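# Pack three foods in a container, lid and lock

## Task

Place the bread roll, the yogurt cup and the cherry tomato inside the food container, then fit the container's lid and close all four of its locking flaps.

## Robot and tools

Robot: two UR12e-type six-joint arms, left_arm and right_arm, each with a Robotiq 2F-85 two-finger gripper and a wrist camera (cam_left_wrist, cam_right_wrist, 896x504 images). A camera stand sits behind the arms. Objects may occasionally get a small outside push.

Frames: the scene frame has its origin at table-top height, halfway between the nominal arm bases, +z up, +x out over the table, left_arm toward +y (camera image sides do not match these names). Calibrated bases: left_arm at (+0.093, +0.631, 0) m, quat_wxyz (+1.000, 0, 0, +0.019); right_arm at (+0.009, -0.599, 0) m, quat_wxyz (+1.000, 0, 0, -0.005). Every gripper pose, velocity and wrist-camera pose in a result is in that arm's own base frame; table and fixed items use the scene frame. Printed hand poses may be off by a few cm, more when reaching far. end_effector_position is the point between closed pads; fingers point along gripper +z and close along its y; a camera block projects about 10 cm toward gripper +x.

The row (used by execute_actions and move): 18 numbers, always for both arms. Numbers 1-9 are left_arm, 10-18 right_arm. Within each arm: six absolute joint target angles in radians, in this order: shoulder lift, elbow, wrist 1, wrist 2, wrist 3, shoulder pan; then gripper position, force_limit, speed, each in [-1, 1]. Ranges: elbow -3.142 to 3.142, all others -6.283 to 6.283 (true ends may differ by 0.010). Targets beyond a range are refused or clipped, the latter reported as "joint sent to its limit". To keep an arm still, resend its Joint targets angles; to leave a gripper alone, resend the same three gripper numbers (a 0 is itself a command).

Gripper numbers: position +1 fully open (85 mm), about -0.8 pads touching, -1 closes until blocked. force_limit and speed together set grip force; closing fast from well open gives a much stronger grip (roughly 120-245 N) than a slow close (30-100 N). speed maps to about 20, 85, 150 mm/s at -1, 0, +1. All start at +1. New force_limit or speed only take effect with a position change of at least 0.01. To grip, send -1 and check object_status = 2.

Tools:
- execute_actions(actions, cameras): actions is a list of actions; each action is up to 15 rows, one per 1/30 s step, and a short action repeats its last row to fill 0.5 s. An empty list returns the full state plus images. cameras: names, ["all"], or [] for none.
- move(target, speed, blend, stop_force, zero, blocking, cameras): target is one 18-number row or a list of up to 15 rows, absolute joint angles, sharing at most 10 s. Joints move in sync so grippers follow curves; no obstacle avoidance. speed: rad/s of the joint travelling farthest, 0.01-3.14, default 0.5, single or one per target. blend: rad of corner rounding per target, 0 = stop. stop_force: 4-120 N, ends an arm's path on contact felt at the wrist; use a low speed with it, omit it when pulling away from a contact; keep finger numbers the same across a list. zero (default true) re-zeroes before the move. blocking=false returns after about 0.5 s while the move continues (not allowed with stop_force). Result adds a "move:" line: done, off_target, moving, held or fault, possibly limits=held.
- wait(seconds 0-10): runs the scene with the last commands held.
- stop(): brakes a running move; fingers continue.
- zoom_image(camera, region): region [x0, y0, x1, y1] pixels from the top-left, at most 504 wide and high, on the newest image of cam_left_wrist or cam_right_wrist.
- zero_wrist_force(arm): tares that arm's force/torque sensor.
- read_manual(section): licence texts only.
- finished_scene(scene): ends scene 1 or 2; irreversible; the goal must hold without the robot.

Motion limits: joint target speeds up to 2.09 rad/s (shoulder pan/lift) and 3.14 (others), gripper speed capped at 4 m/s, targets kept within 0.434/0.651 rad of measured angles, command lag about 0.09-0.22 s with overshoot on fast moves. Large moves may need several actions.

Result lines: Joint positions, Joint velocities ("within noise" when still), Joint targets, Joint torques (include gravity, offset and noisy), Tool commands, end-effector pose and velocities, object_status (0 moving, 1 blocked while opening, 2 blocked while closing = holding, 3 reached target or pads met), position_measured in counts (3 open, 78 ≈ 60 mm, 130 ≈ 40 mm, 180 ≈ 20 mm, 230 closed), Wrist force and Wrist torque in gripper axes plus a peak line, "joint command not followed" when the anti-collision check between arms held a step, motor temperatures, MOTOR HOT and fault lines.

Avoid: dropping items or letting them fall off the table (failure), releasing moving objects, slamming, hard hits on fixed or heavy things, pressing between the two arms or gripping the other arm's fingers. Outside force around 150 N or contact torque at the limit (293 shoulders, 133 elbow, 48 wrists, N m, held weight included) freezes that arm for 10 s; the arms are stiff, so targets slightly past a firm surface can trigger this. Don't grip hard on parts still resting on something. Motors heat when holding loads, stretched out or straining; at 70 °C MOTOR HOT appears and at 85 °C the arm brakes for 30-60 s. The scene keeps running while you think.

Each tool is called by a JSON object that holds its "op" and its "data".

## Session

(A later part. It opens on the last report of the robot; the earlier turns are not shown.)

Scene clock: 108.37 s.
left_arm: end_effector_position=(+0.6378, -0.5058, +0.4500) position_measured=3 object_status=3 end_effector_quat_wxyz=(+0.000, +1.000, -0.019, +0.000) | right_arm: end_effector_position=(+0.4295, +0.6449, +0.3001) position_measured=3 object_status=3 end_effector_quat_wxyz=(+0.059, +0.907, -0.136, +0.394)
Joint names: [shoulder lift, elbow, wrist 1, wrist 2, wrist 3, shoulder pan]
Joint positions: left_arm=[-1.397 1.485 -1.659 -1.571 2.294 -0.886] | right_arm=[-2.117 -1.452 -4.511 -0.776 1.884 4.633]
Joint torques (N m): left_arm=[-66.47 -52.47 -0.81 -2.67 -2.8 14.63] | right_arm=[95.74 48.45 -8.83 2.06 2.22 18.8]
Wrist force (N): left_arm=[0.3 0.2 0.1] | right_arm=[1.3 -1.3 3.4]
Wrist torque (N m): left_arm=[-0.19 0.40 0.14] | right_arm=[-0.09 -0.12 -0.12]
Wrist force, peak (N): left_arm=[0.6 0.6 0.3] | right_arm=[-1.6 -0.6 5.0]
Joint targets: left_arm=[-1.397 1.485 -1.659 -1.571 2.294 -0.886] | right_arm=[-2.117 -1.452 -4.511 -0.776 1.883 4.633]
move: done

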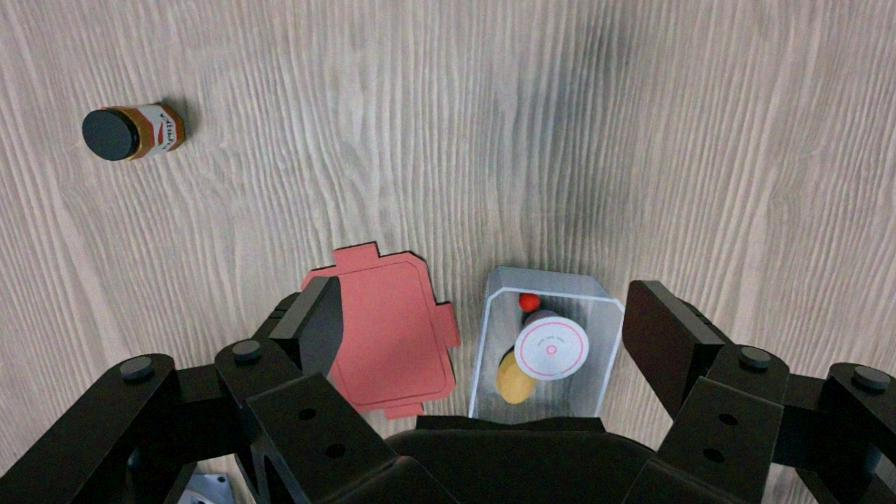

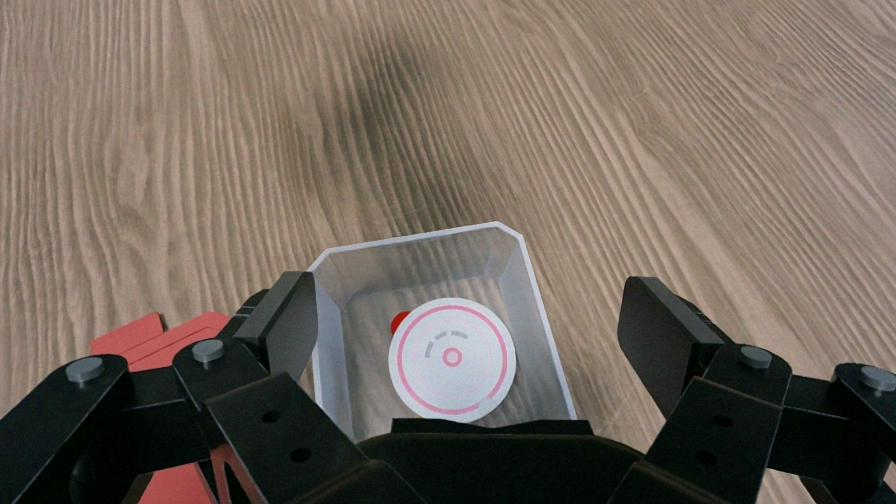

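{"op": "move", "data": {"target": [-1.8464,1.998,-1.7224,-1.5708,2.0206,-1.159,1,1,1,-1.6,-1.8,-4.1,-0.776,1.884,4.0,1,-1,-1], "speed": 0.8, "cameras": ["cam_left_wrist"]}}

{"op": "zoom_image", "data": {"camera": "cam_left_wrist", "region": [270, 0, 770, 300]}}

Scene clock: 110.40 s.
left_arm: end_effector_position=(+0.3670, -0.4051, +0.4001) position_measured=3 object_status=3 end_effector_quat_wxyz=(+0.000, +1.000, -0.019, +0.000) | right_arm: end_effector_position=(+0.6296, +0.1527, +0.4189) position_measured=3 object_status=3 end_effector_quat_wxyz=(-0.084, +0.758, -0.505, +0.406)
Joint names: [shoulder lift, elbow, wrist 1, wrist 2, wrist 3, shoulder pan]
Joint positions: left_arm=[-1.846 1.998 -1.722 -1.571 2.021 -1.159] | right_arm=[-1.6 -1.8 -4.1 -0.776 1.884 4]
Joint torques (N m): left_arm=[-31.5 -41.92 -6.92 3.21 -2.91 -15.7] | right_arm=[54.55 31.9 -0.16 0.31 2.22 -11.67]
Wrist force (N): left_arm=[0.7 0.7 0.1] | right_arm=[1.0 -0.7 1.4]
Wrist torque (N m): left_arm=[-0.11 0.33 0.16] | right_arm=[-0.13 -0.12 -0.17]
Wrist force, peak (N): left_arm=[3.5 0.9 0.3] | right_arm=[6.2 1.9 3.0]
Joint targets: left_arm=[-1.846 1.998 -1.722 -1.571 2.021 -1.159] | right_arm=[-1.600 -1.800 -4.100 -0.776 1.884 4.000]
move: done
Images, in order (width x height): cam_left_wrist 896x504.

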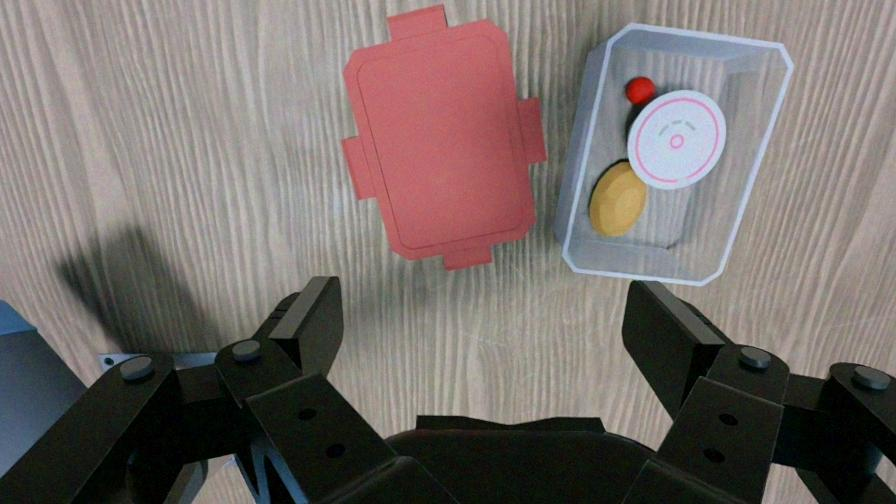

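Scaled by 1.008 from the camera's 896x504 image, which has a finer 1280x720 frame.

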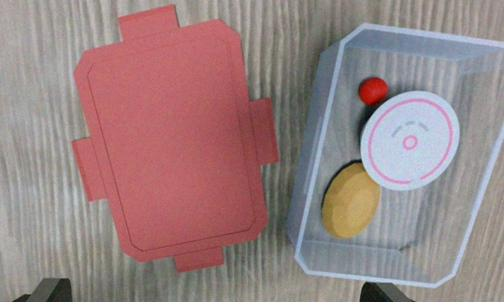

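{"op": "move", "data": {"target": [[-1.8464,1.998,-1.7224,-1.5708,2.0206,-1.159,1,1,1,-1.6,-1.8,-3.9,-0.53,-1.72,5.0,1,-1,-1],[-1.8464,1.998,-1.7224,-1.5708,2.0206,-1.159,1,1,1,-2.3064,-1.6282,-3.7887,-0.5287,-1.7219,4.9964,1,-1,-1]], "speed": [1.3,0.5], "cameras": ["cam_right_wrist"]}}

Scene clock: 117.63 s.
left_arm: end_effector_position=(+0.3670, -0.4051, +0.4000) position_measured=3 object_status=3 end_effector_quat_wxyz=(+0.000, +1.000, -0.019, +0.000) | right_arm: end_effector_position=(+0.2030, +0.8010, +0.0703) position_measured=3 object_status=3 end_effector_quat_wxyz=(+0.492, -0.155, +0.852, +0.090)
Joint names: [shoulder lift, elbow, wrist 1, wrist 2, wrist 3, shoulder pan]
Joint positions: left_arm=[-1.846 1.998 -1.722 -1.571 2.021 -1.159] | right_arm=[-2.306 -1.628 -3.789 -0.529 -1.722 4.996]
Joint torques (N m): left_arm=[-32.2 -41.38 -7.05 1.88 -3.16 -17.39] | right_arm=[82.47 38.54 -0.93 4.27 -1.81 -12.68]
Wrist force (N): left_arm=[0.5 0.8 0.4] | right_arm=[0.4 -1.8 1.4]
Wrist torque (N m): left_arm=[-0.08 0.37 0.16] | right_arm=[-0.30 0.39 -0.46]
Wrist force, peak (N): left_arm=[1.0 1.0 0.4] | right_arm=[3.5 -1.5 4.3]
Joint targets: left_arm=[-1.846 1.998 -1.722 -1.571 2.021 -1.159] | right_arm=[-2.306 -1.628 -3.789 -0.529 -1.722 4.996]
move: done
Images, in order (width x height): cam_right_wrist 896x504.

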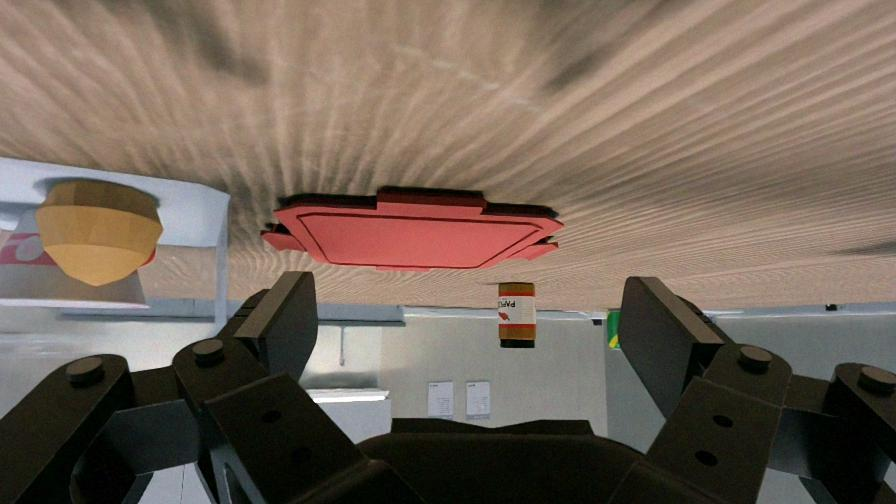

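{"op": "zoom_image", "data": {"camera": "cam_right_wrist", "region": [250, 160, 580, 290]}}

Scaled by 1.527 from the camera's 896x504 image, which has a finer 1280x720 frame.

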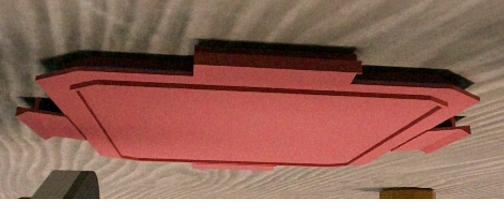

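{"op": "move", "data": {"target": [[-1.8464,1.998,-1.7224,-1.5708,2.0206,-1.159,1,1,1,-1.6,-1.8,-3.9,-0.53,-1.72,5.0,1,-1,-1],[-1.785,2.5495,-2.3353,-1.5708,0.2561,-1.1365,1,1,0,-1.6,-1.8,-1.313,1.5708,-2.1,3.9,1,-1,-1]], "speed": [0.8,1.5], "cameras": ["cam_left_wrist"]}}

{"op": "zoom_image", "data": {"camera": "cam_left_wrist", "region": [250, 150, 700, 420]}}

Scene clock: 123.17 s.
left_arm: end_effector_position=(+0.3272, -0.2915, +0.0999) position_measured=3 object_status=3 end_effector_quat_wxyz=(+0.000, +0.641, +0.767, +0.000) | right_arm: end_effector_position=(+0.6208, +0.3482, +0.3631) position_measured=3 object_status=3 end_effector_quat_wxyz=(+0.000, +0.990, -0.141, +0.000)
Joint names: [shoulder lift, elbow, wrist 1, wrist 2, wrist 3, shoulder pan]
Joint positions: left_arm=[-1.785 2.549 -2.335 -1.571 0.256 -1.137] | right_arm=[-1.6 -1.8 -1.313 1.571 -2.1 3.9]
Joint torques (N m): left_arm=[-2.81 -28.3 -6.97 1.07 -3.33 17.23] | right_arm=[55.89 49.01 8.07 2.04 -2.99 -12.37]
Wrist force (N): left_arm=[0.3 0.3 0.4] | right_arm=[0.2 -1.7 0.8]
Wrist torque (N m): left_arm=[-0.17 0.38 0.15] | right_arm=[-0.08 0.10 -0.28]
Wrist force, peak (N): left_arm=[1.3 0.0 1.5] | right_arm=[4.1 -1.2 4.4]
Joint targets: left_arm=[-1.785 2.549 -2.335 -1.571 0.256 -1.136] | right_arm=[-1.600 -1.800 -1.313 1.571 -2.100 3.900]
move: done
Images, in order (width x height): cam_left_wrist 896x504.

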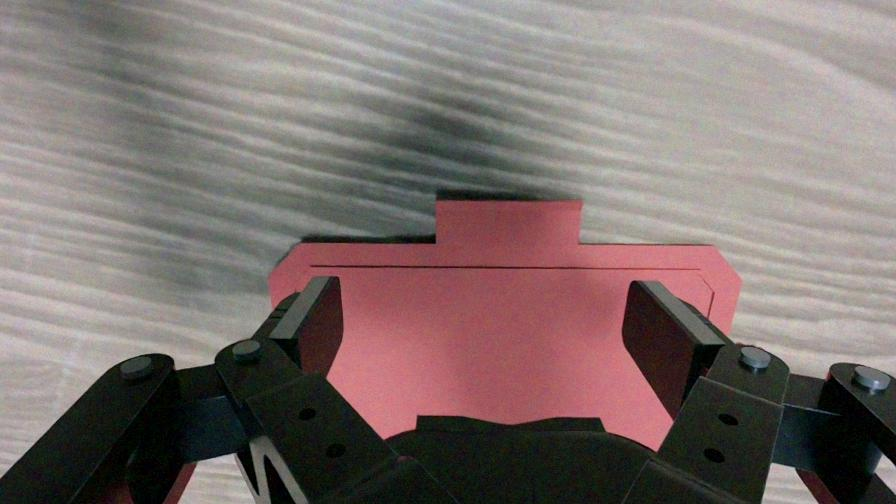

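Scaled by 1.120 from the camera's 896x504 image, which has a finer 1280x720 frame.

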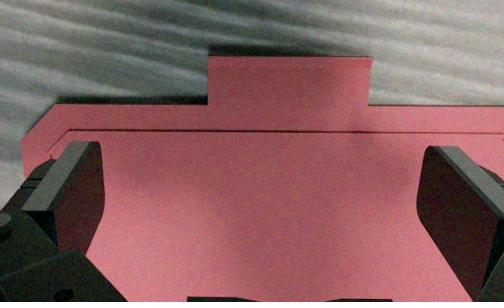

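{"op": "move", "data": {"target": [-1.6459,2.5742,-2.4991,-1.5708,0.2972,-1.0954,1,1,0,-1.6,-1.8,-1.313,1.5708,-2.1,3.9,1,-1,-1], "speed": 0.3, "cameras": ["cam_left_wrist"]}}

Scene clock: 125.47 s.
left_arm: end_effector_position=(+0.3454, -0.2905, +0.0502) position_measured=3 object_status=3 end_effector_quat_wxyz=(+0.000, +0.641, +0.767, +0.000) | right_arm: end_effector_position=(+0.6208, +0.3482, +0.3631) position_measured=3 object_status=3 end_effector_quat_wxyz=(+0.000, +0.990, -0.141, +0.000)
Joint names: [shoulder lift, elbow, wrist 1, wrist 2, wrist 3, shoulder pan]
Joint positions: left_arm=[-1.646 2.574 -2.499 -1.571 0.297 -1.095] | right_arm=[-1.6 -1.8 -1.313 1.571 -2.1 3.9]
Joint torques (N m): left_arm=[-12.35 -23.59 -6.61 0.63 3.06 16.88] | right_arm=[42.45 55.95 7.98 2.53 -2.78 -16.18]
Wrist force (N): left_arm=[0.6 0.7 0.6] | right_arm=[0.4 -2.1 0.8]
Wrist torque (N m): left_arm=[-0.10 0.34 0.01] | right_arm=[-0.15 0.08 -0.27]
Wrist force, peak (N): left_arm=[0.6 1.0 1.4] | right_arm=[0.7 -2.6 1.3]
Joint targets: left_arm=[-1.646 2.574 -2.499 -1.571 0.297 -1.095] | right_arm=[-1.600 -1.800 -1.313 1.571 -2.100 3.900]
move: done
Images, in order (width x height): cam_left_wrist 896x504.

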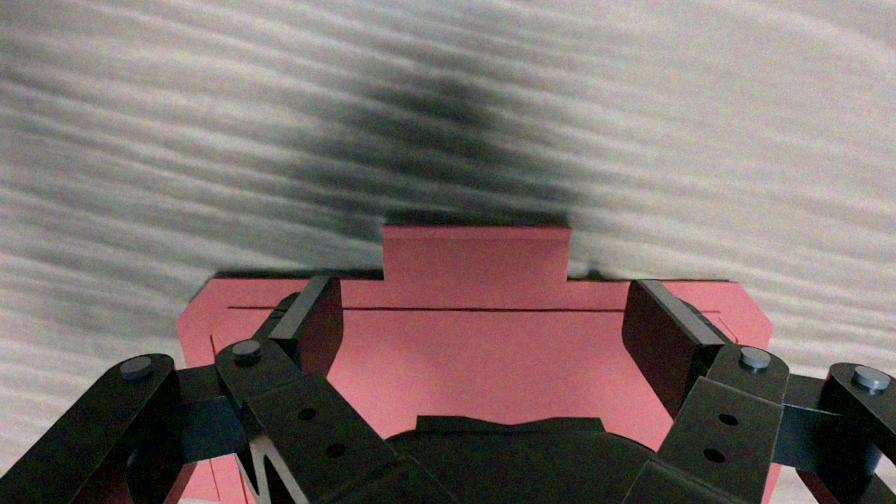

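{"op": "move", "data": {"target": [[-1.6520,2.5800,-2.4988,-1.5708,0.2999,-1.0927,1,1,0,-1.6,-1.8,-1.313,1.5708,-2.1,3.9,1,-1,-1],[-1.5523,2.6080,-2.6265,-1.5708,0.2999,-1.0927,1,1,0,-1.6,-1.8,-1.313,1.5708,-2.1,3.9,1,-1,-1]], "speed": [0.3,0.05], "stop_force": 5, "cameras": ["cam_left_wrist"]}}

Scene clock: 130.27 s.
left_arm: end_effector_position=(+0.3445, -0.2863, +0.0120) position_measured=3 object_status=3 end_effector_quat_wxyz=(+0.000, +0.641, +0.767, +0.000) | right_arm: end_effector_position=(+0.6208, +0.3482, +0.3631) position_measured=3 object_status=3 end_effector_quat_wxyz=(+0.000, +0.990, -0.141, +0.000)
Joint names: [shoulder lift, elbow, wrist 1, wrist 2, wrist 3, shoulder pan]
Joint positions: left_arm=[-1.552 2.608 -2.626 -1.571 0.3 -1.093] | right_arm=[-1.6 -1.8 -1.313 1.571 -2.1 3.9]
Joint torques (N m): left_arm=[-13.52 -20.12 -6.71 -0.1 2.98 14.27] | right_arm=[40.84 57.39 7.75 2.03 -2.55 -13.08]
Wrist force (N): left_arm=[0.2 0.3 0.7] | right_arm=[0.1 -2.2 1.0]
Wrist torque (N m): left_arm=[-0.18 0.41 0.00] | right_arm=[-0.16 0.13 -0.27]
Wrist force, peak (N): left_arm=[1.1 0.6 0.4] | right_arm=[1.0 -2.5 1.7]
Joint targets: left_arm=[-1.552 2.608 -2.627 -1.571 0.300 -1.093] | right_arm=[-1.600 -1.800 -1.313 1.571 -2.100 3.900]
move: done
Images, in order (width x height): cam_left_wrist 896x504.

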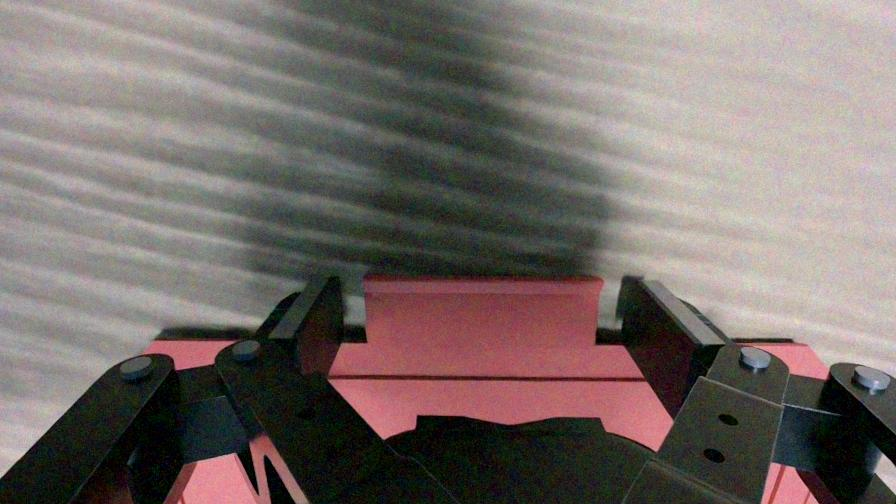

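{"op": "move", "data": {"target": [-1.5523,2.6080,-2.6265,-1.5708,0.2999,-1.0927,-1,0.3,-1,-1.6,-1.8,-1.313,1.5708,-2.1,3.9,1,-1,-1], "cameras": ["cam_left_wrist"]}}

{"op": "wait", "data": {"seconds": 0.1}}

Scene clock: 132.07 s.
left_arm: end_effector_position=(+0.3445, -0.2863, +0.0120) position_measured=56 object_status=0 end_effector_quat_wxyz=(+0.000, +0.641, +0.767, +0.000) | right_arm: end_effector_position=(+0.6208, +0.3482, +0.3631) position_measured=3 object_status=3 end_effector_quat_wxyz=(+0.000, +0.990, -0.141, +0.000)
Joint names: [shoulder lift, elbow, wrist 1, wrist 2, wrist 3, shoulder pan]
Joint positions: left_arm=[-1.552 2.608 -2.627 -1.571 0.3 -1.093] | right_arm=[-1.6 -1.8 -1.313 1.571 -2.1 3.9]
Joint torques (N m): left_arm=[-12.11 -18.9 -3.94 -0.54 3.21 12.78] | right_arm=[40.14 56.09 8.21 1.94 -2.42 -13.11]
Wrist force (N): left_arm=[12.4 -4.7 -45.3] | right_arm=[0.9 -2.0 1.6]
Wrist torque (N m): left_arm=[-0.05 0.51 0.01] | right_arm=[-0.12 0.00 -0.27]
Wrist force, peak (N): left_arm=[12.7 -4.9 -45.5] | right_arm=[0.8 -2.6 1.4]
Joint targets: left_arm=[-1.552 2.608 -2.627 -1.571 0.300 -1.093] | right_arm=[-1.600 -1.800 -1.313 1.571 -2.100 3.900]
move: done
Images, in order (width x height): cam_left_wrist 896x504.

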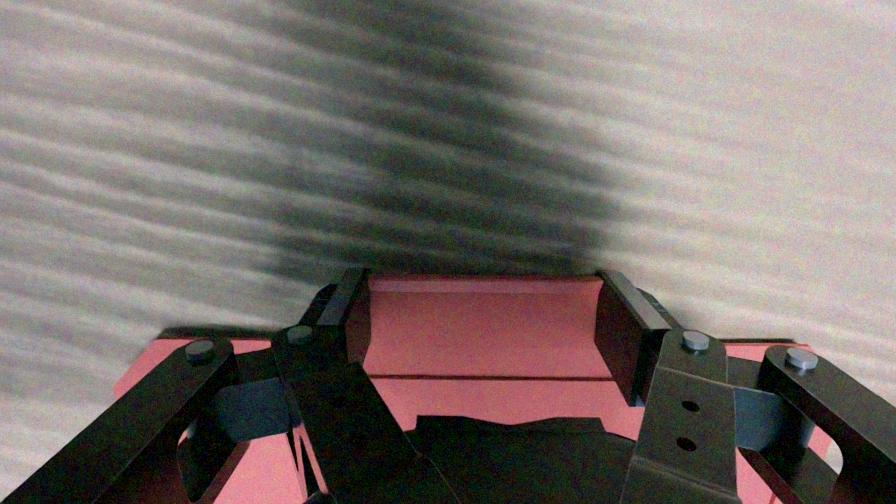

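Scene clock: 132.17 s.
left_arm: end_effector_position=(+0.3445, -0.2863, +0.0120) position_measured=56 object_status=2 end_effector_quat_wxyz=(+0.000, +0.641, +0.767, +0.000) | right_arm: end_effector_position=(+0.6208, +0.3482, +0.3631) position_measured=3 object_status=3 end_effector_quat_wxyz=(+0.000, +0.990, -0.141, +0.000)
Joint names: [shoulder lift, elbow, wrist 1, wrist 2, wrist 3, shoulder pan]
Joint positions: left_arm=[-1.552 2.608 -2.627 -1.571 0.3 -1.093] | right_arm=[-1.6 -1.8 -1.313 1.571 -2.1 3.9]
Joint torques (N m): left_arm=[-15.26 -19.22 -3.74 -0.61 3.21 12.94] | right_arm=[40.58 56.96 8.09 1.64 -2.56 -11.13]
Wrist force (N): left_arm=[12.5 -4.8 -45.0] | right_arm=[0.7 -2.1 1.3]
Wrist torque (N m): left_arm=[-0.07 0.49 0.02] | right_arm=[-0.15 0.01 -0.27]
Wrist force, peak (N): left_arm=[13.0 -4.9 -45.6] | right_arm=[0.9 -2.3 1.6]
Joint targets: left_arm=[-1.552 2.608 -2.627 -1.571 0.300 -1.093] | right_arm=[-1.600 -1.800 -1.313 1.571 -2.100 3.900]
Tool commands: left_gripper/position=-1.0 left_gripper/force_limit=+0.3 left_gripper/speed=-1.0 right_gripper/position=+1.0 right_gripper/force_limit=-1.0 right_gripper/speed=-1.0
wait: 0.10 s; no rest

{"op": "move", "data": {"target": [-1.6520,2.5800,-2.4988,-1.5708,0.2999,-1.0927,-1,0.3,-1,-1.6,-1.8,-1.313,1.5708,-2.1,3.9,1,-1,-1], "speed": 0.1, "cameras": ["all"]}}

Scene clock: 134.00 s.
left_arm: end_effector_position=(+0.3445, -0.2864, +0.0499) position_measured=56 object_status=2 end_effector_quat_wxyz=(+0.000, +0.641, +0.767, +0.000) | right_arm: end_effector_position=(+0.6208, +0.3482, +0.3631) position_measured=3 object_status=3 end_effector_quat_wxyz=(+0.000, +0.990, -0.141, +0.000)
Joint names: [shoulder lift, elbow, wrist 1, wrist 2, wrist 3, shoulder pan]
Joint positions: left_arm=[-1.652 2.58 -2.499 -1.571 0.3 -1.093] | right_arm=[-1.6 -1.8 -1.313 1.571 -2.1 3.9]
Joint torques (N m): left_arm=[-35.08 -38.87 -0.83 -0.7 3.08 6.87] | right_arm=[39.15 56.69 7.58 2.01 -2.24 -12.72]
Wrist force (N): left_arm=[0.1 0.4 1.0] | right_arm=[1.0 -1.9 1.3]
Wrist torque (N m): left_arm=[-0.15 0.42 0.01] | right_arm=[-0.10 -0.04 -0.28]
Wrist force, peak (N): left_arm=[12.9 -5.0 -45.4] | right_arm=[0.9 -2.3 1.6]
Joint targets: left_arm=[-1.652 2.580 -2.499 -1.571 0.300 -1.093] | right_arm=[-1.600 -1.800 -1.313 1.571 -2.100 3.900]
move: done

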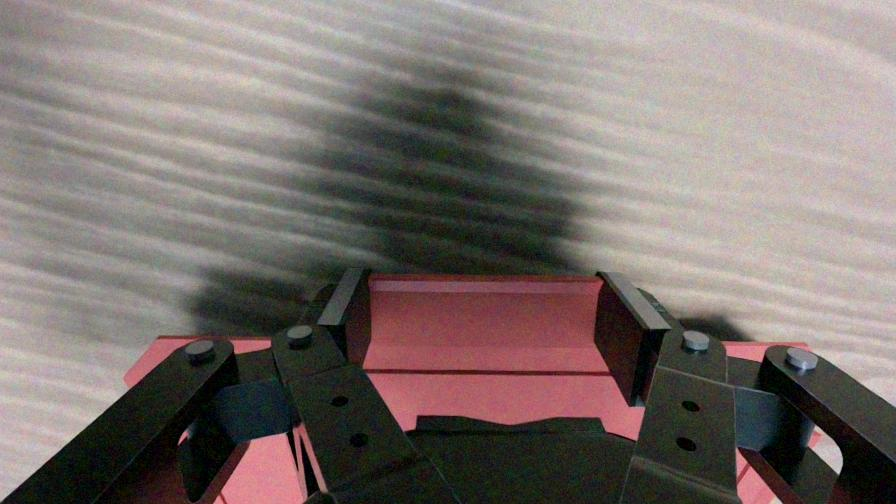

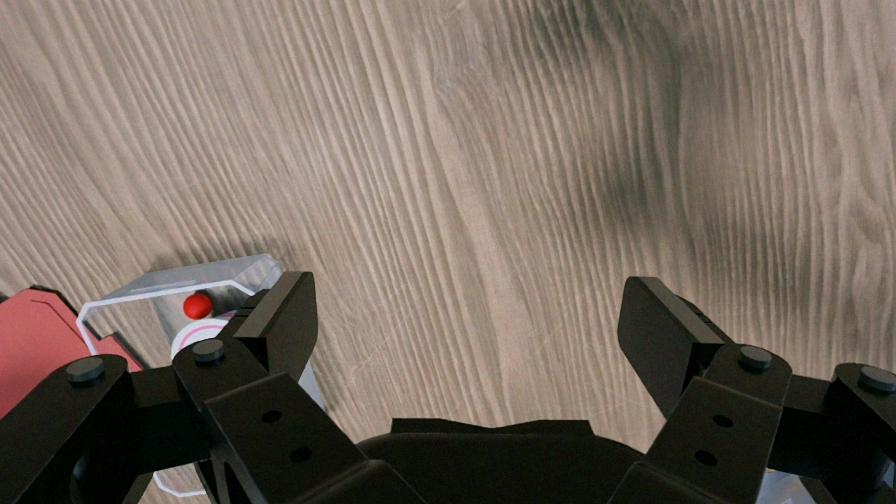

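{"op": "move", "data": {"target": [-1.9417,2.3902,-2.0193,-1.5708,0.2999,-1.0927,-1,0.3,-1,-1.6,-1.8,-1.313,1.5708,-2.1,3.9,1,-1,-1], "speed": 0.25, "cameras": ["all"]}}

Scene clock: 136.67 s.
left_arm: end_effector_position=(+0.3446, -0.2864, +0.2199) position_measured=56 object_status=2 end_effector_quat_wxyz=(+0.000, +0.641, +0.767, +0.000) | right_arm: end_effector_position=(+0.6208, +0.3482, +0.3631) position_measured=3 object_status=3 end_effector_quat_wxyz=(+0.000, +0.990, -0.141, +0.000)
Joint names: [shoulder lift, elbow, wrist 1, wrist 2, wrist 3, shoulder pan]
Joint positions: left_arm=[-1.942 2.39 -2.019 -1.571 0.3 -1.093] | right_arm=[-1.6 -1.8 -1.313 1.571 -2.1 3.9]
Joint torques (N m): left_arm=[-22.02 -52.32 -0.96 -1.7 3.09 -1.94] | right_arm=[43.09 56.53 7.77 2.01 -2.89 -13.6]
Wrist force (N): left_arm=[0.4 0.7 1.9] | right_arm=[0.8 -2.1 1.6]
Wrist torque (N m): left_arm=[-0.13 0.40 0.01] | right_arm=[-0.13 0.00 -0.28]
Wrist force, peak (N): left_arm=[0.9 0.8 2.3] | right_arm=[0.7 -2.7 1.4]
Joint targets: left_arm=[-1.942 2.390 -2.019 -1.571 0.300 -1.093] | right_arm=[-1.600 -1.800 -1.313 1.571 -2.100 3.900]
move: done

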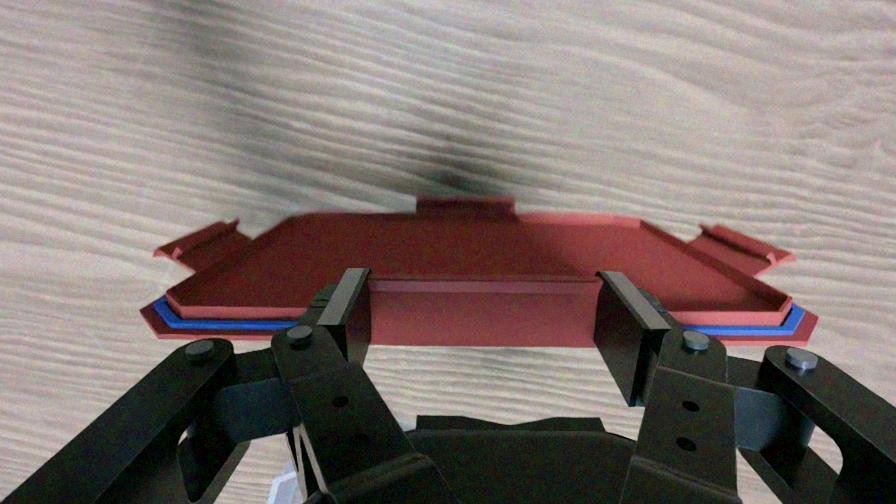

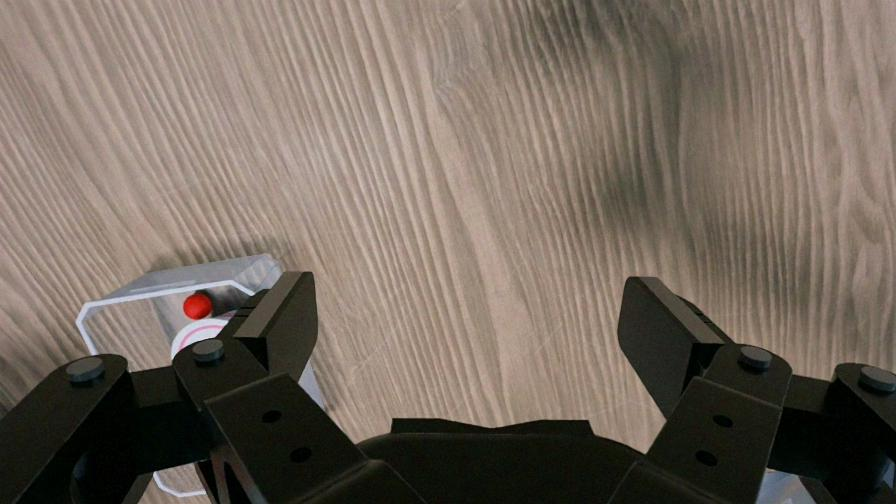

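{"op": "zoom_image", "data": {"camera": "cam_left_wrist", "region": [100, 150, 604, 400]}}

{"op": "zoom_image", "data": {"camera": "cam_right_wrist", "region": [0, 230, 340, 504]}}

Scaled by 1.000.

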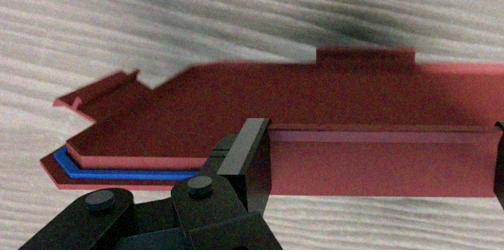

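Scaled by 1.482 from the camera's 896x504 image, which has a finer 1280x720 frame.

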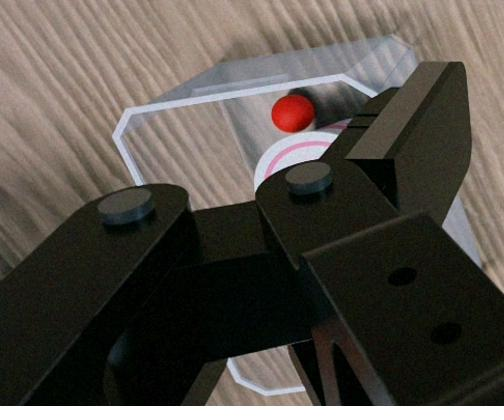

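{"op": "move", "data": {"target": [[-1.7318,2.2072,-2.0462,-1.5708,0.5935,-1.1521,-1,0.3,-1,-1.6,-1.8,-1.313,1.5708,-2.1,3.9,1,-1,-1],[-1.6908,2.2540,-2.1340,-1.5708,0.5935,-1.1521,-1,0.3,-1,-1.6,-1.8,-1.313,1.5708,-2.1,3.9,1,-1,-1]], "speed": [0.25,0.1], "cameras": ["all"]}}

Scene clock: 141.93 s.
left_arm: end_effector_position=(+0.3745, -0.4132, +0.2000) position_measured=56 object_status=2 end_effector_quat_wxyz=(+0.000, +0.766, +0.643, +0.000) | right_arm: end_effector_position=(+0.6208, +0.3482, +0.3631) position_measured=3 object_status=3 end_effector_quat_wxyz=(+0.000, +0.990, -0.141, +0.000)
Joint names: [shoulder lift, elbow, wrist 1, wrist 2, wrist 3, shoulder pan]
Joint positions: left_arm=[-1.691 2.254 -2.134 -1.571 0.594 -1.152] | right_arm=[-1.6 -1.8 -1.313 1.571 -2.1 3.9]
Joint torques (N m): left_arm=[-17.94 -34.44 -6.98 -2.11 3.09 -18.73] | right_arm=[41.79 55.94 7.74 1.06 -1.91 -13.21]
Wrist force (N): left_arm=[0.5 0.5 0.9] | right_arm=[0.9 -1.8 1.5]
Wrist torque (N m): left_arm=[-0.17 0.36 0.02] | right_arm=[-0.09 0.00 -0.27]
Wrist force, peak (N): left_arm=[1.8 0.2 2.2] | right_arm=[0.8 -2.7 1.6]
Joint targets: left_arm=[-1.691 2.254 -2.134 -1.571 0.594 -1.152] | right_arm=[-1.600 -1.800 -1.313 1.571 -2.100 3.900]
move: done

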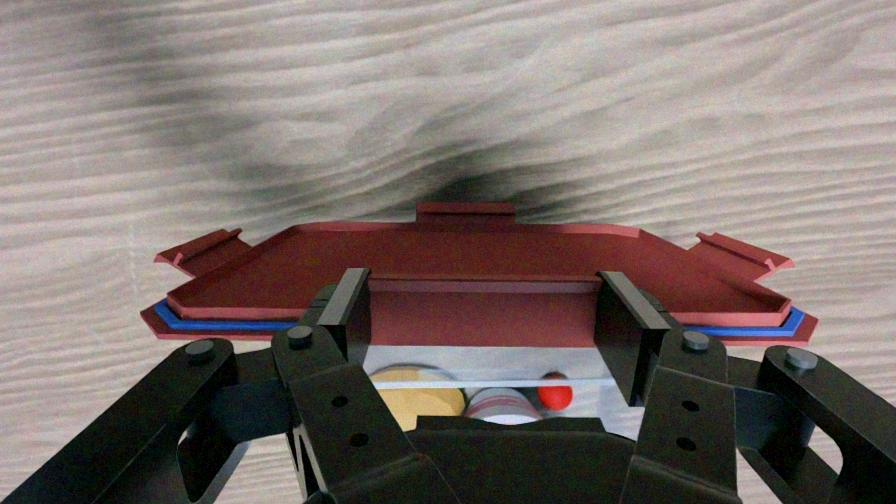

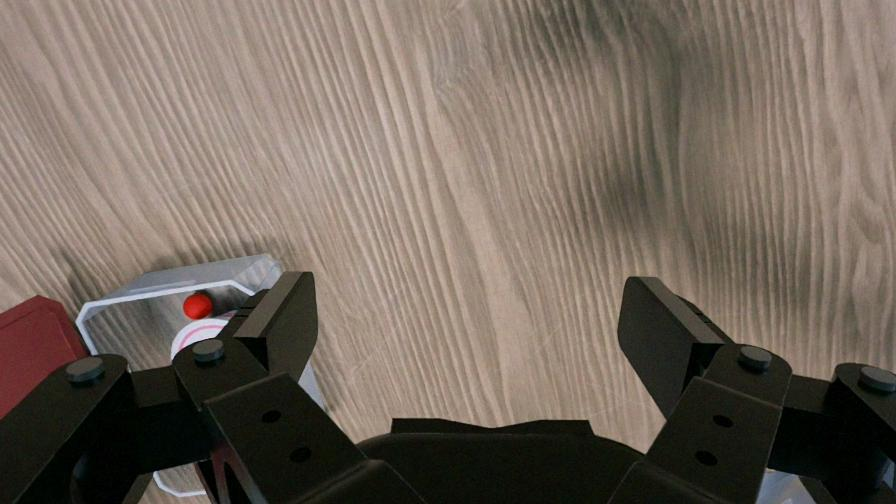

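{"op": "move", "data": {"target": [[-1.7208,2.3414,-2.1914,-1.5708,0.6624,-1.0832,-1,0.3,-1,-1.6,-1.8,-1.313,1.5708,-2.1,3.9,1,-1,-1],[-1.7355,2.4084,-2.2437,-1.5708,0.7292,-1.0164,-1,0.3,-1,-1.6,-1.8,-1.313,1.5708,-2.1,3.9,1,-1,-1],[-1.6940,2.4810,-2.3578,-1.5708,0.7895,-0.9561,-1,0.3,-1,-1.6,-1.8,-1.313,1.5708,-2.1,3.9,1,-1,-1]], "speed": 0.08, "blend": [0.02,0.02,0], "cameras": ["cam_left_wrist"]}}

Scene clock: 145.83 s.
left_arm: end_effector_position=(+0.4007, -0.2657, +0.1001) position_measured=56 object_status=2 end_effector_quat_wxyz=(+0.000, +0.766, +0.643, +0.000) | right_arm: end_effector_position=(+0.6208, +0.3482, +0.3631) position_measured=3 object_status=3 end_effector_quat_wxyz=(+0.000, +0.990, -0.141, +0.000)
Joint names: [shoulder lift, elbow, wrist 1, wrist 2, wrist 3, shoulder pan]
Joint positions: left_arm=[-1.694 2.481 -2.358 -1.571 0.789 -0.956] | right_arm=[-1.6 -1.8 -1.313 1.571 -2.1 3.9]
Joint torques (N m): left_arm=[-12.77 -26.92 -6.64 -2.64 2.94 16.37] | right_arm=[42.2 55.82 7.78 1.29 -2.33 -14.72]
Wrist force (N): left_arm=[0.4 0.2 1.3] | right_arm=[1.0 -2.4 1.5]
Wrist torque (N m): left_arm=[-0.17 0.35 0.01] | right_arm=[-0.19 -0.03 -0.28]
Wrist force, peak (N): left_arm=[8.0 1.0 -25.6] | right_arm=[1.0 -2.4 1.5]
Joint targets: left_arm=[-1.694 2.481 -2.358 -1.571 0.789 -0.956] | right_arm=[-1.600 -1.800 -1.313 1.571 -2.100 3.900]
move: done
Images, in order (width x height): cam_left_wrist 896x504.

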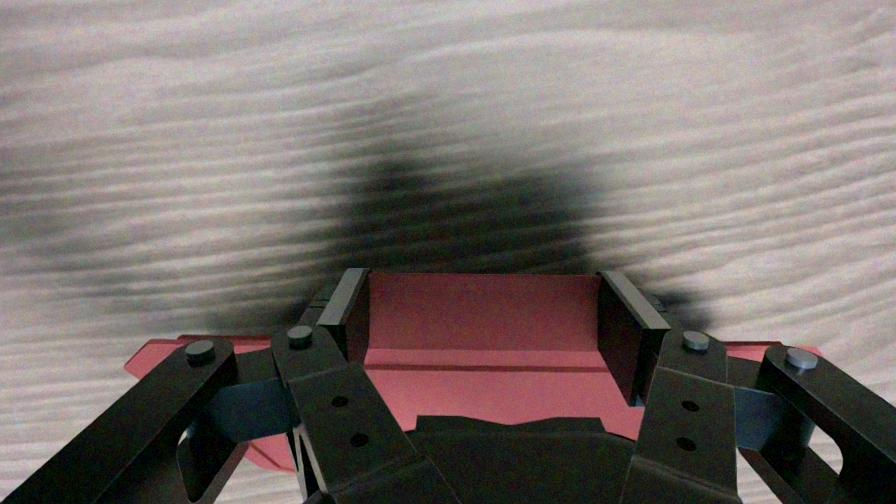

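{"op": "move", "data": {"target": [[-1.6191,2.5361,-2.4878,-1.5708,0.8301,-0.9155,-1,0.3,-1,-1.6,-1.8,-1.313,1.5708,-2.1,3.9,1,-1,-1],[-1.5273,2.5707,-2.6142,-1.5708,0.8475,-0.8981,-1,0.3,-1,-1.6,-1.8,-1.313,1.5708,-2.1,3.9,1,-1,-1]], "speed": [0.08,0.04], "blend": [0.02,0], "stop_force": 12, "cameras": ["all"]}}

Scene clock: 151.57 s.
left_arm: end_effector_position=(+0.4067, -0.2311, +0.0150) position_measured=56 object_status=2 end_effector_quat_wxyz=(+0.000, +0.766, +0.643, +0.000) | right_arm: end_effector_position=(+0.6208, +0.3482, +0.3631) position_measured=3 object_status=3 end_effector_quat_wxyz=(+0.000, +0.990, -0.141, +0.000)
Joint names: [shoulder lift, elbow, wrist 1, wrist 2, wrist 3, shoulder pan]
Joint positions: left_arm=[-1.527 2.571 -2.614 -1.571 0.847 -0.898] | right_arm=[-1.6 -1.8 -1.313 1.571 -2.1 3.9]
Joint torques (N m): left_arm=[-13.14 -19.16 -7.06 -2.97 3.04 15.92] | right_arm=[40.63 55.9 7.56 1.31 -2.24 -13.31]
Wrist force (N): left_arm=[0.2 0.3 1.0] | right_arm=[0.9 -1.8 1.2]
Wrist torque (N m): left_arm=[-0.19 0.38 0.00] | right_arm=[-0.09 0.00 -0.27]
Wrist force, peak (N): left_arm=[0.7 0.5 1.5] | right_arm=[1.0 -2.5 1.6]
Joint targets: left_arm=[-1.527 2.571 -2.614 -1.571 0.848 -0.898] | right_arm=[-1.600 -1.800 -1.313 1.571 -2.100 3.900]
move: done

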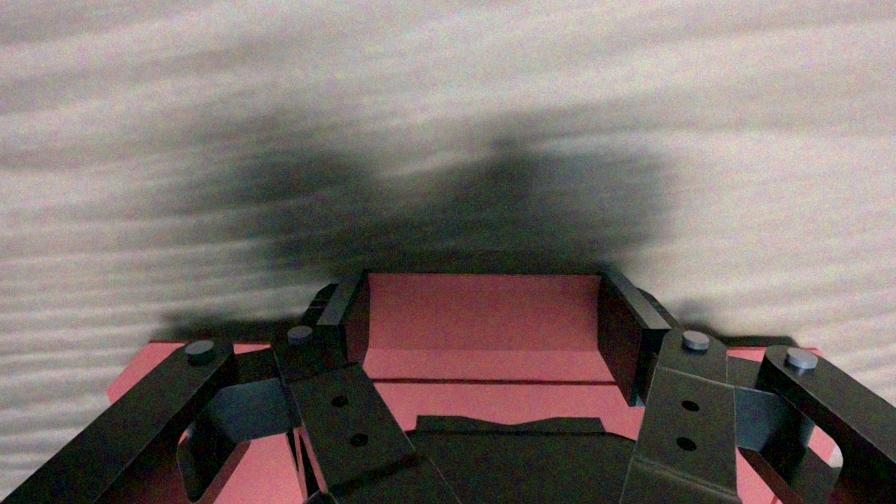

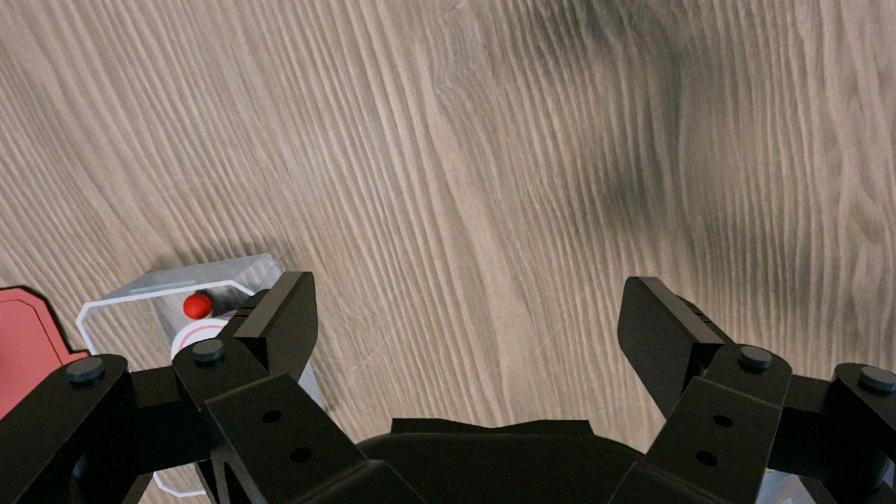

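{"op": "move", "data": {"target": [-1.5273,2.5707,-2.6142,-1.5708,0.8475,-0.8981,-1,0.3,-1,-2.0365,-1.5081,-1.1678,1.5708,-0.2026,4.3826,1,-1,-1], "speed": 0.8, "cameras": ["cam_right_wrist"]}}

Scene clock: 154.97 s.
left_arm: end_effector_position=(+0.4067, -0.2311, +0.0150) position_measured=56 object_status=2 end_effector_quat_wxyz=(+0.000, +0.766, +0.643, +0.000) | right_arm: end_effector_position=(+0.4630, +0.8147, +0.2201) position_measured=3 object_status=3 end_effector_quat_wxyz=(+0.000, -0.661, +0.751, +0.000)
Joint names: [shoulder lift, elbow, wrist 1, wrist 2, wrist 3, shoulder pan]
Joint positions: left_arm=[-1.527 2.571 -2.614 -1.571 0.848 -0.898] | right_arm=[-2.036 -1.508 -1.168 1.571 -0.203 4.383]
Joint torques (N m): left_arm=[-17.37 -19.32 -7 -2.79 3.24 16.35] | right_arm=[73.97 59.06 8.22 1.79 2.03 16.85]
Wrist force (N): left_arm=[-0.3 0.5 0.7] | right_arm=[1.1 -2.0 1.8]
Wrist torque (N m): left_arm=[-0.15 0.45 0.00] | right_arm=[-0.14 0.00 -0.41]
Wrist force, peak (N): left_arm=[-0.1 0.6 1.4] | right_arm=[0.2 -2.7 2.0]
Joint targets: left_arm=[-1.527 2.571 -2.614 -1.571 0.848 -0.898] | right_arm=[-2.037 -1.508 -1.168 1.571 -0.203 4.383]
move: done
Images, in order (width x height): cam_right_wrist 896x504.

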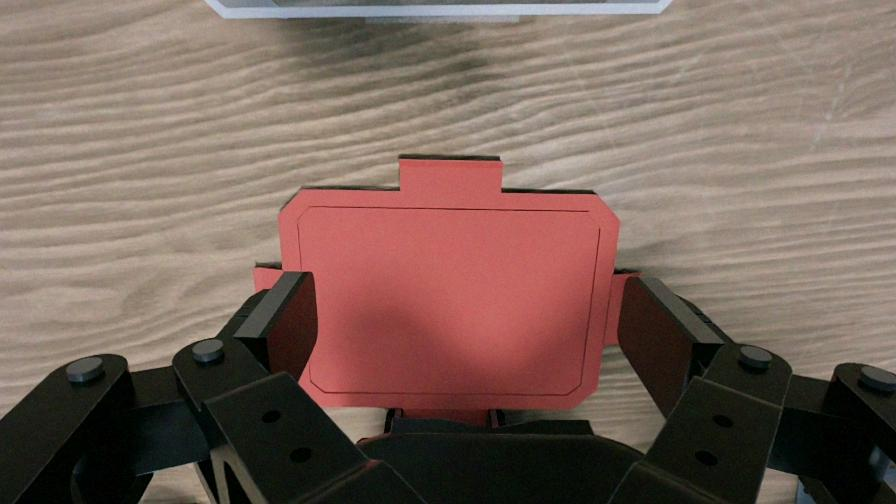

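{"op": "move", "data": {"target": [-1.5273,2.5707,-2.6142,-1.5708,0.8475,-0.8981,-1,0.3,-1,-2.1869,-1.6066,-0.9189,1.5708,-0.1884,4.3848,1,-1,-1], "speed": 0.3, "cameras": ["cam_right_wrist"]}}

Scene clock: 156.70 s.
left_arm: end_effector_position=(+0.4067, -0.2311, +0.0150) position_measured=56 object_status=2 end_effector_quat_wxyz=(+0.000, +0.766, +0.643, +0.000) | right_arm: end_effector_position=(+0.4636, +0.8229, +0.0502) position_measured=3 object_status=3 end_effector_quat_wxyz=(+0.000, -0.656, +0.755, +0.000)
Joint names: [shoulder lift, elbow, wrist 1, wrist 2, wrist 3, shoulder pan]
Joint positions: left_arm=[-1.527 2.571 -2.614 -1.571 0.848 -0.898] | right_arm=[-2.187 -1.607 -0.919 1.571 -0.188 4.385]
Joint torques (N m): left_arm=[-13.15 -19.53 -6.87 -2.99 2.84 16.04] | right_arm=[81.67 31.73 7.59 1.16 2.02 18.9]
Wrist force (N): left_arm=[0.0 0.3 0.7] | right_arm=[0.7 -1.5 2.2]
Wrist torque (N m): left_arm=[-0.18 0.41 0.00] | right_arm=[-0.03 0.04 -0.43]
Wrist force, peak (N): left_arm=[0.4 0.6 1.3] | right_arm=[1.2 -2.0 4.5]
Joint targets: left_arm=[-1.527 2.571 -2.614 -1.571 0.848 -0.898] | right_arm=[-2.187 -1.607 -0.919 1.571 -0.188 4.385]
move: done
Images, in order (width x height): cam_right_wrist 896x504.

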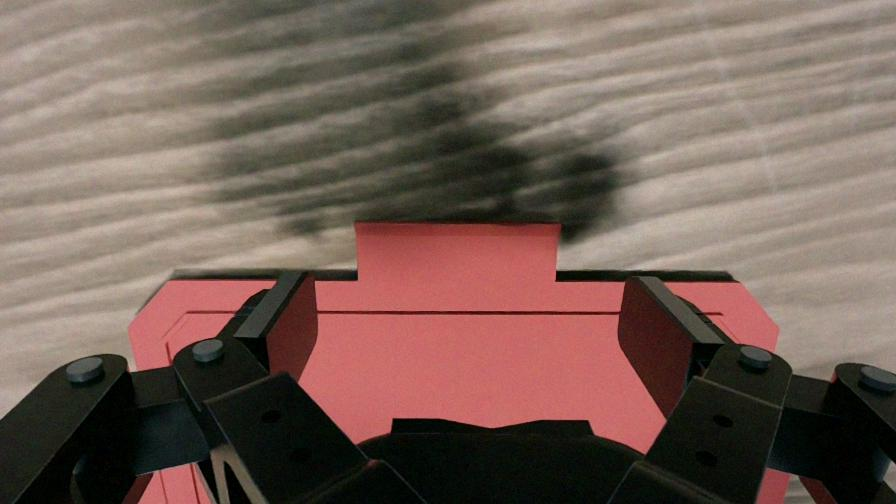

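{"op": "move", "data": {"target": [[-1.5273,2.5707,-2.6142,-1.5708,0.8475,-0.8981,-1,0.3,-1,-2.1818,-1.6155,-0.9151,1.5708,-0.1920,4.3812,1,-1,-1],[-1.5273,2.5707,-2.6142,-1.5708,0.8475,-0.8981,-1,0.3,-1,-2.2178,-1.6291,-0.8655,1.5708,-0.1920,4.3812,1,-1,-1]], "speed": [0.1,0.02], "stop_force": 5, "cameras": ["all"]}}

Scene clock: 160.43 s.
left_arm: end_effector_position=(+0.4067, -0.2311, +0.0150) position_measured=56 object_status=2 end_effector_quat_wxyz=(+0.000, +0.766, +0.643, +0.000) | right_arm: end_effector_position=(+0.4653, +0.8175, +0.0151) position_measured=3 object_status=3 end_effector_quat_wxyz=(+0.000, -0.656, +0.755, +0.000)
Joint names: [shoulder lift, elbow, wrist 1, wrist 2, wrist 3, shoulder pan]
Joint positions: left_arm=[-1.527 2.571 -2.614 -1.571 0.848 -0.898] | right_arm=[-2.218 -1.629 -0.866 1.571 -0.192 4.381]
Joint torques (N m): left_arm=[-15.02 -19.14 -7.12 -2.82 2.66 17.47] | right_arm=[83.04 30.73 8.41 1.13 -2.63 -13.94]
Wrist force (N): left_arm=[0.3 0.6 1.2] | right_arm=[0.4 -2.1 2.4]
Wrist torque (N m): left_arm=[-0.13 0.36 0.00] | right_arm=[-0.13 0.06 -0.29]
Wrist force, peak (N): left_arm=[0.3 0.4 1.4] | right_arm=[0.7 -2.2 2.8]
Joint targets: left_arm=[-1.527 2.571 -2.614 -1.571 0.848 -0.898] | right_arm=[-2.218 -1.629 -0.865 1.571 -0.192 4.381]
move: done

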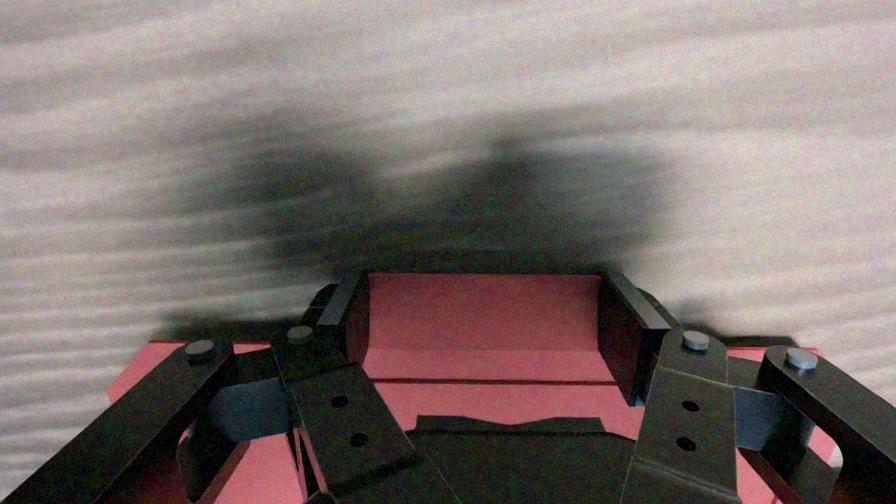

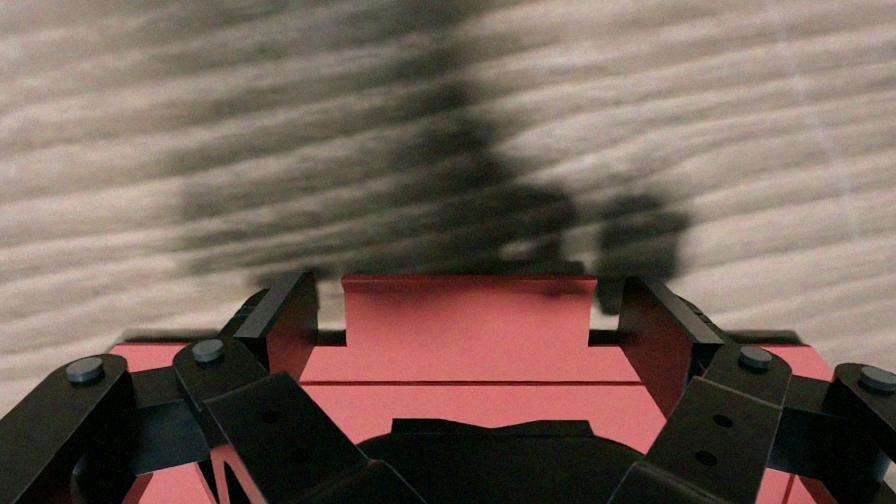

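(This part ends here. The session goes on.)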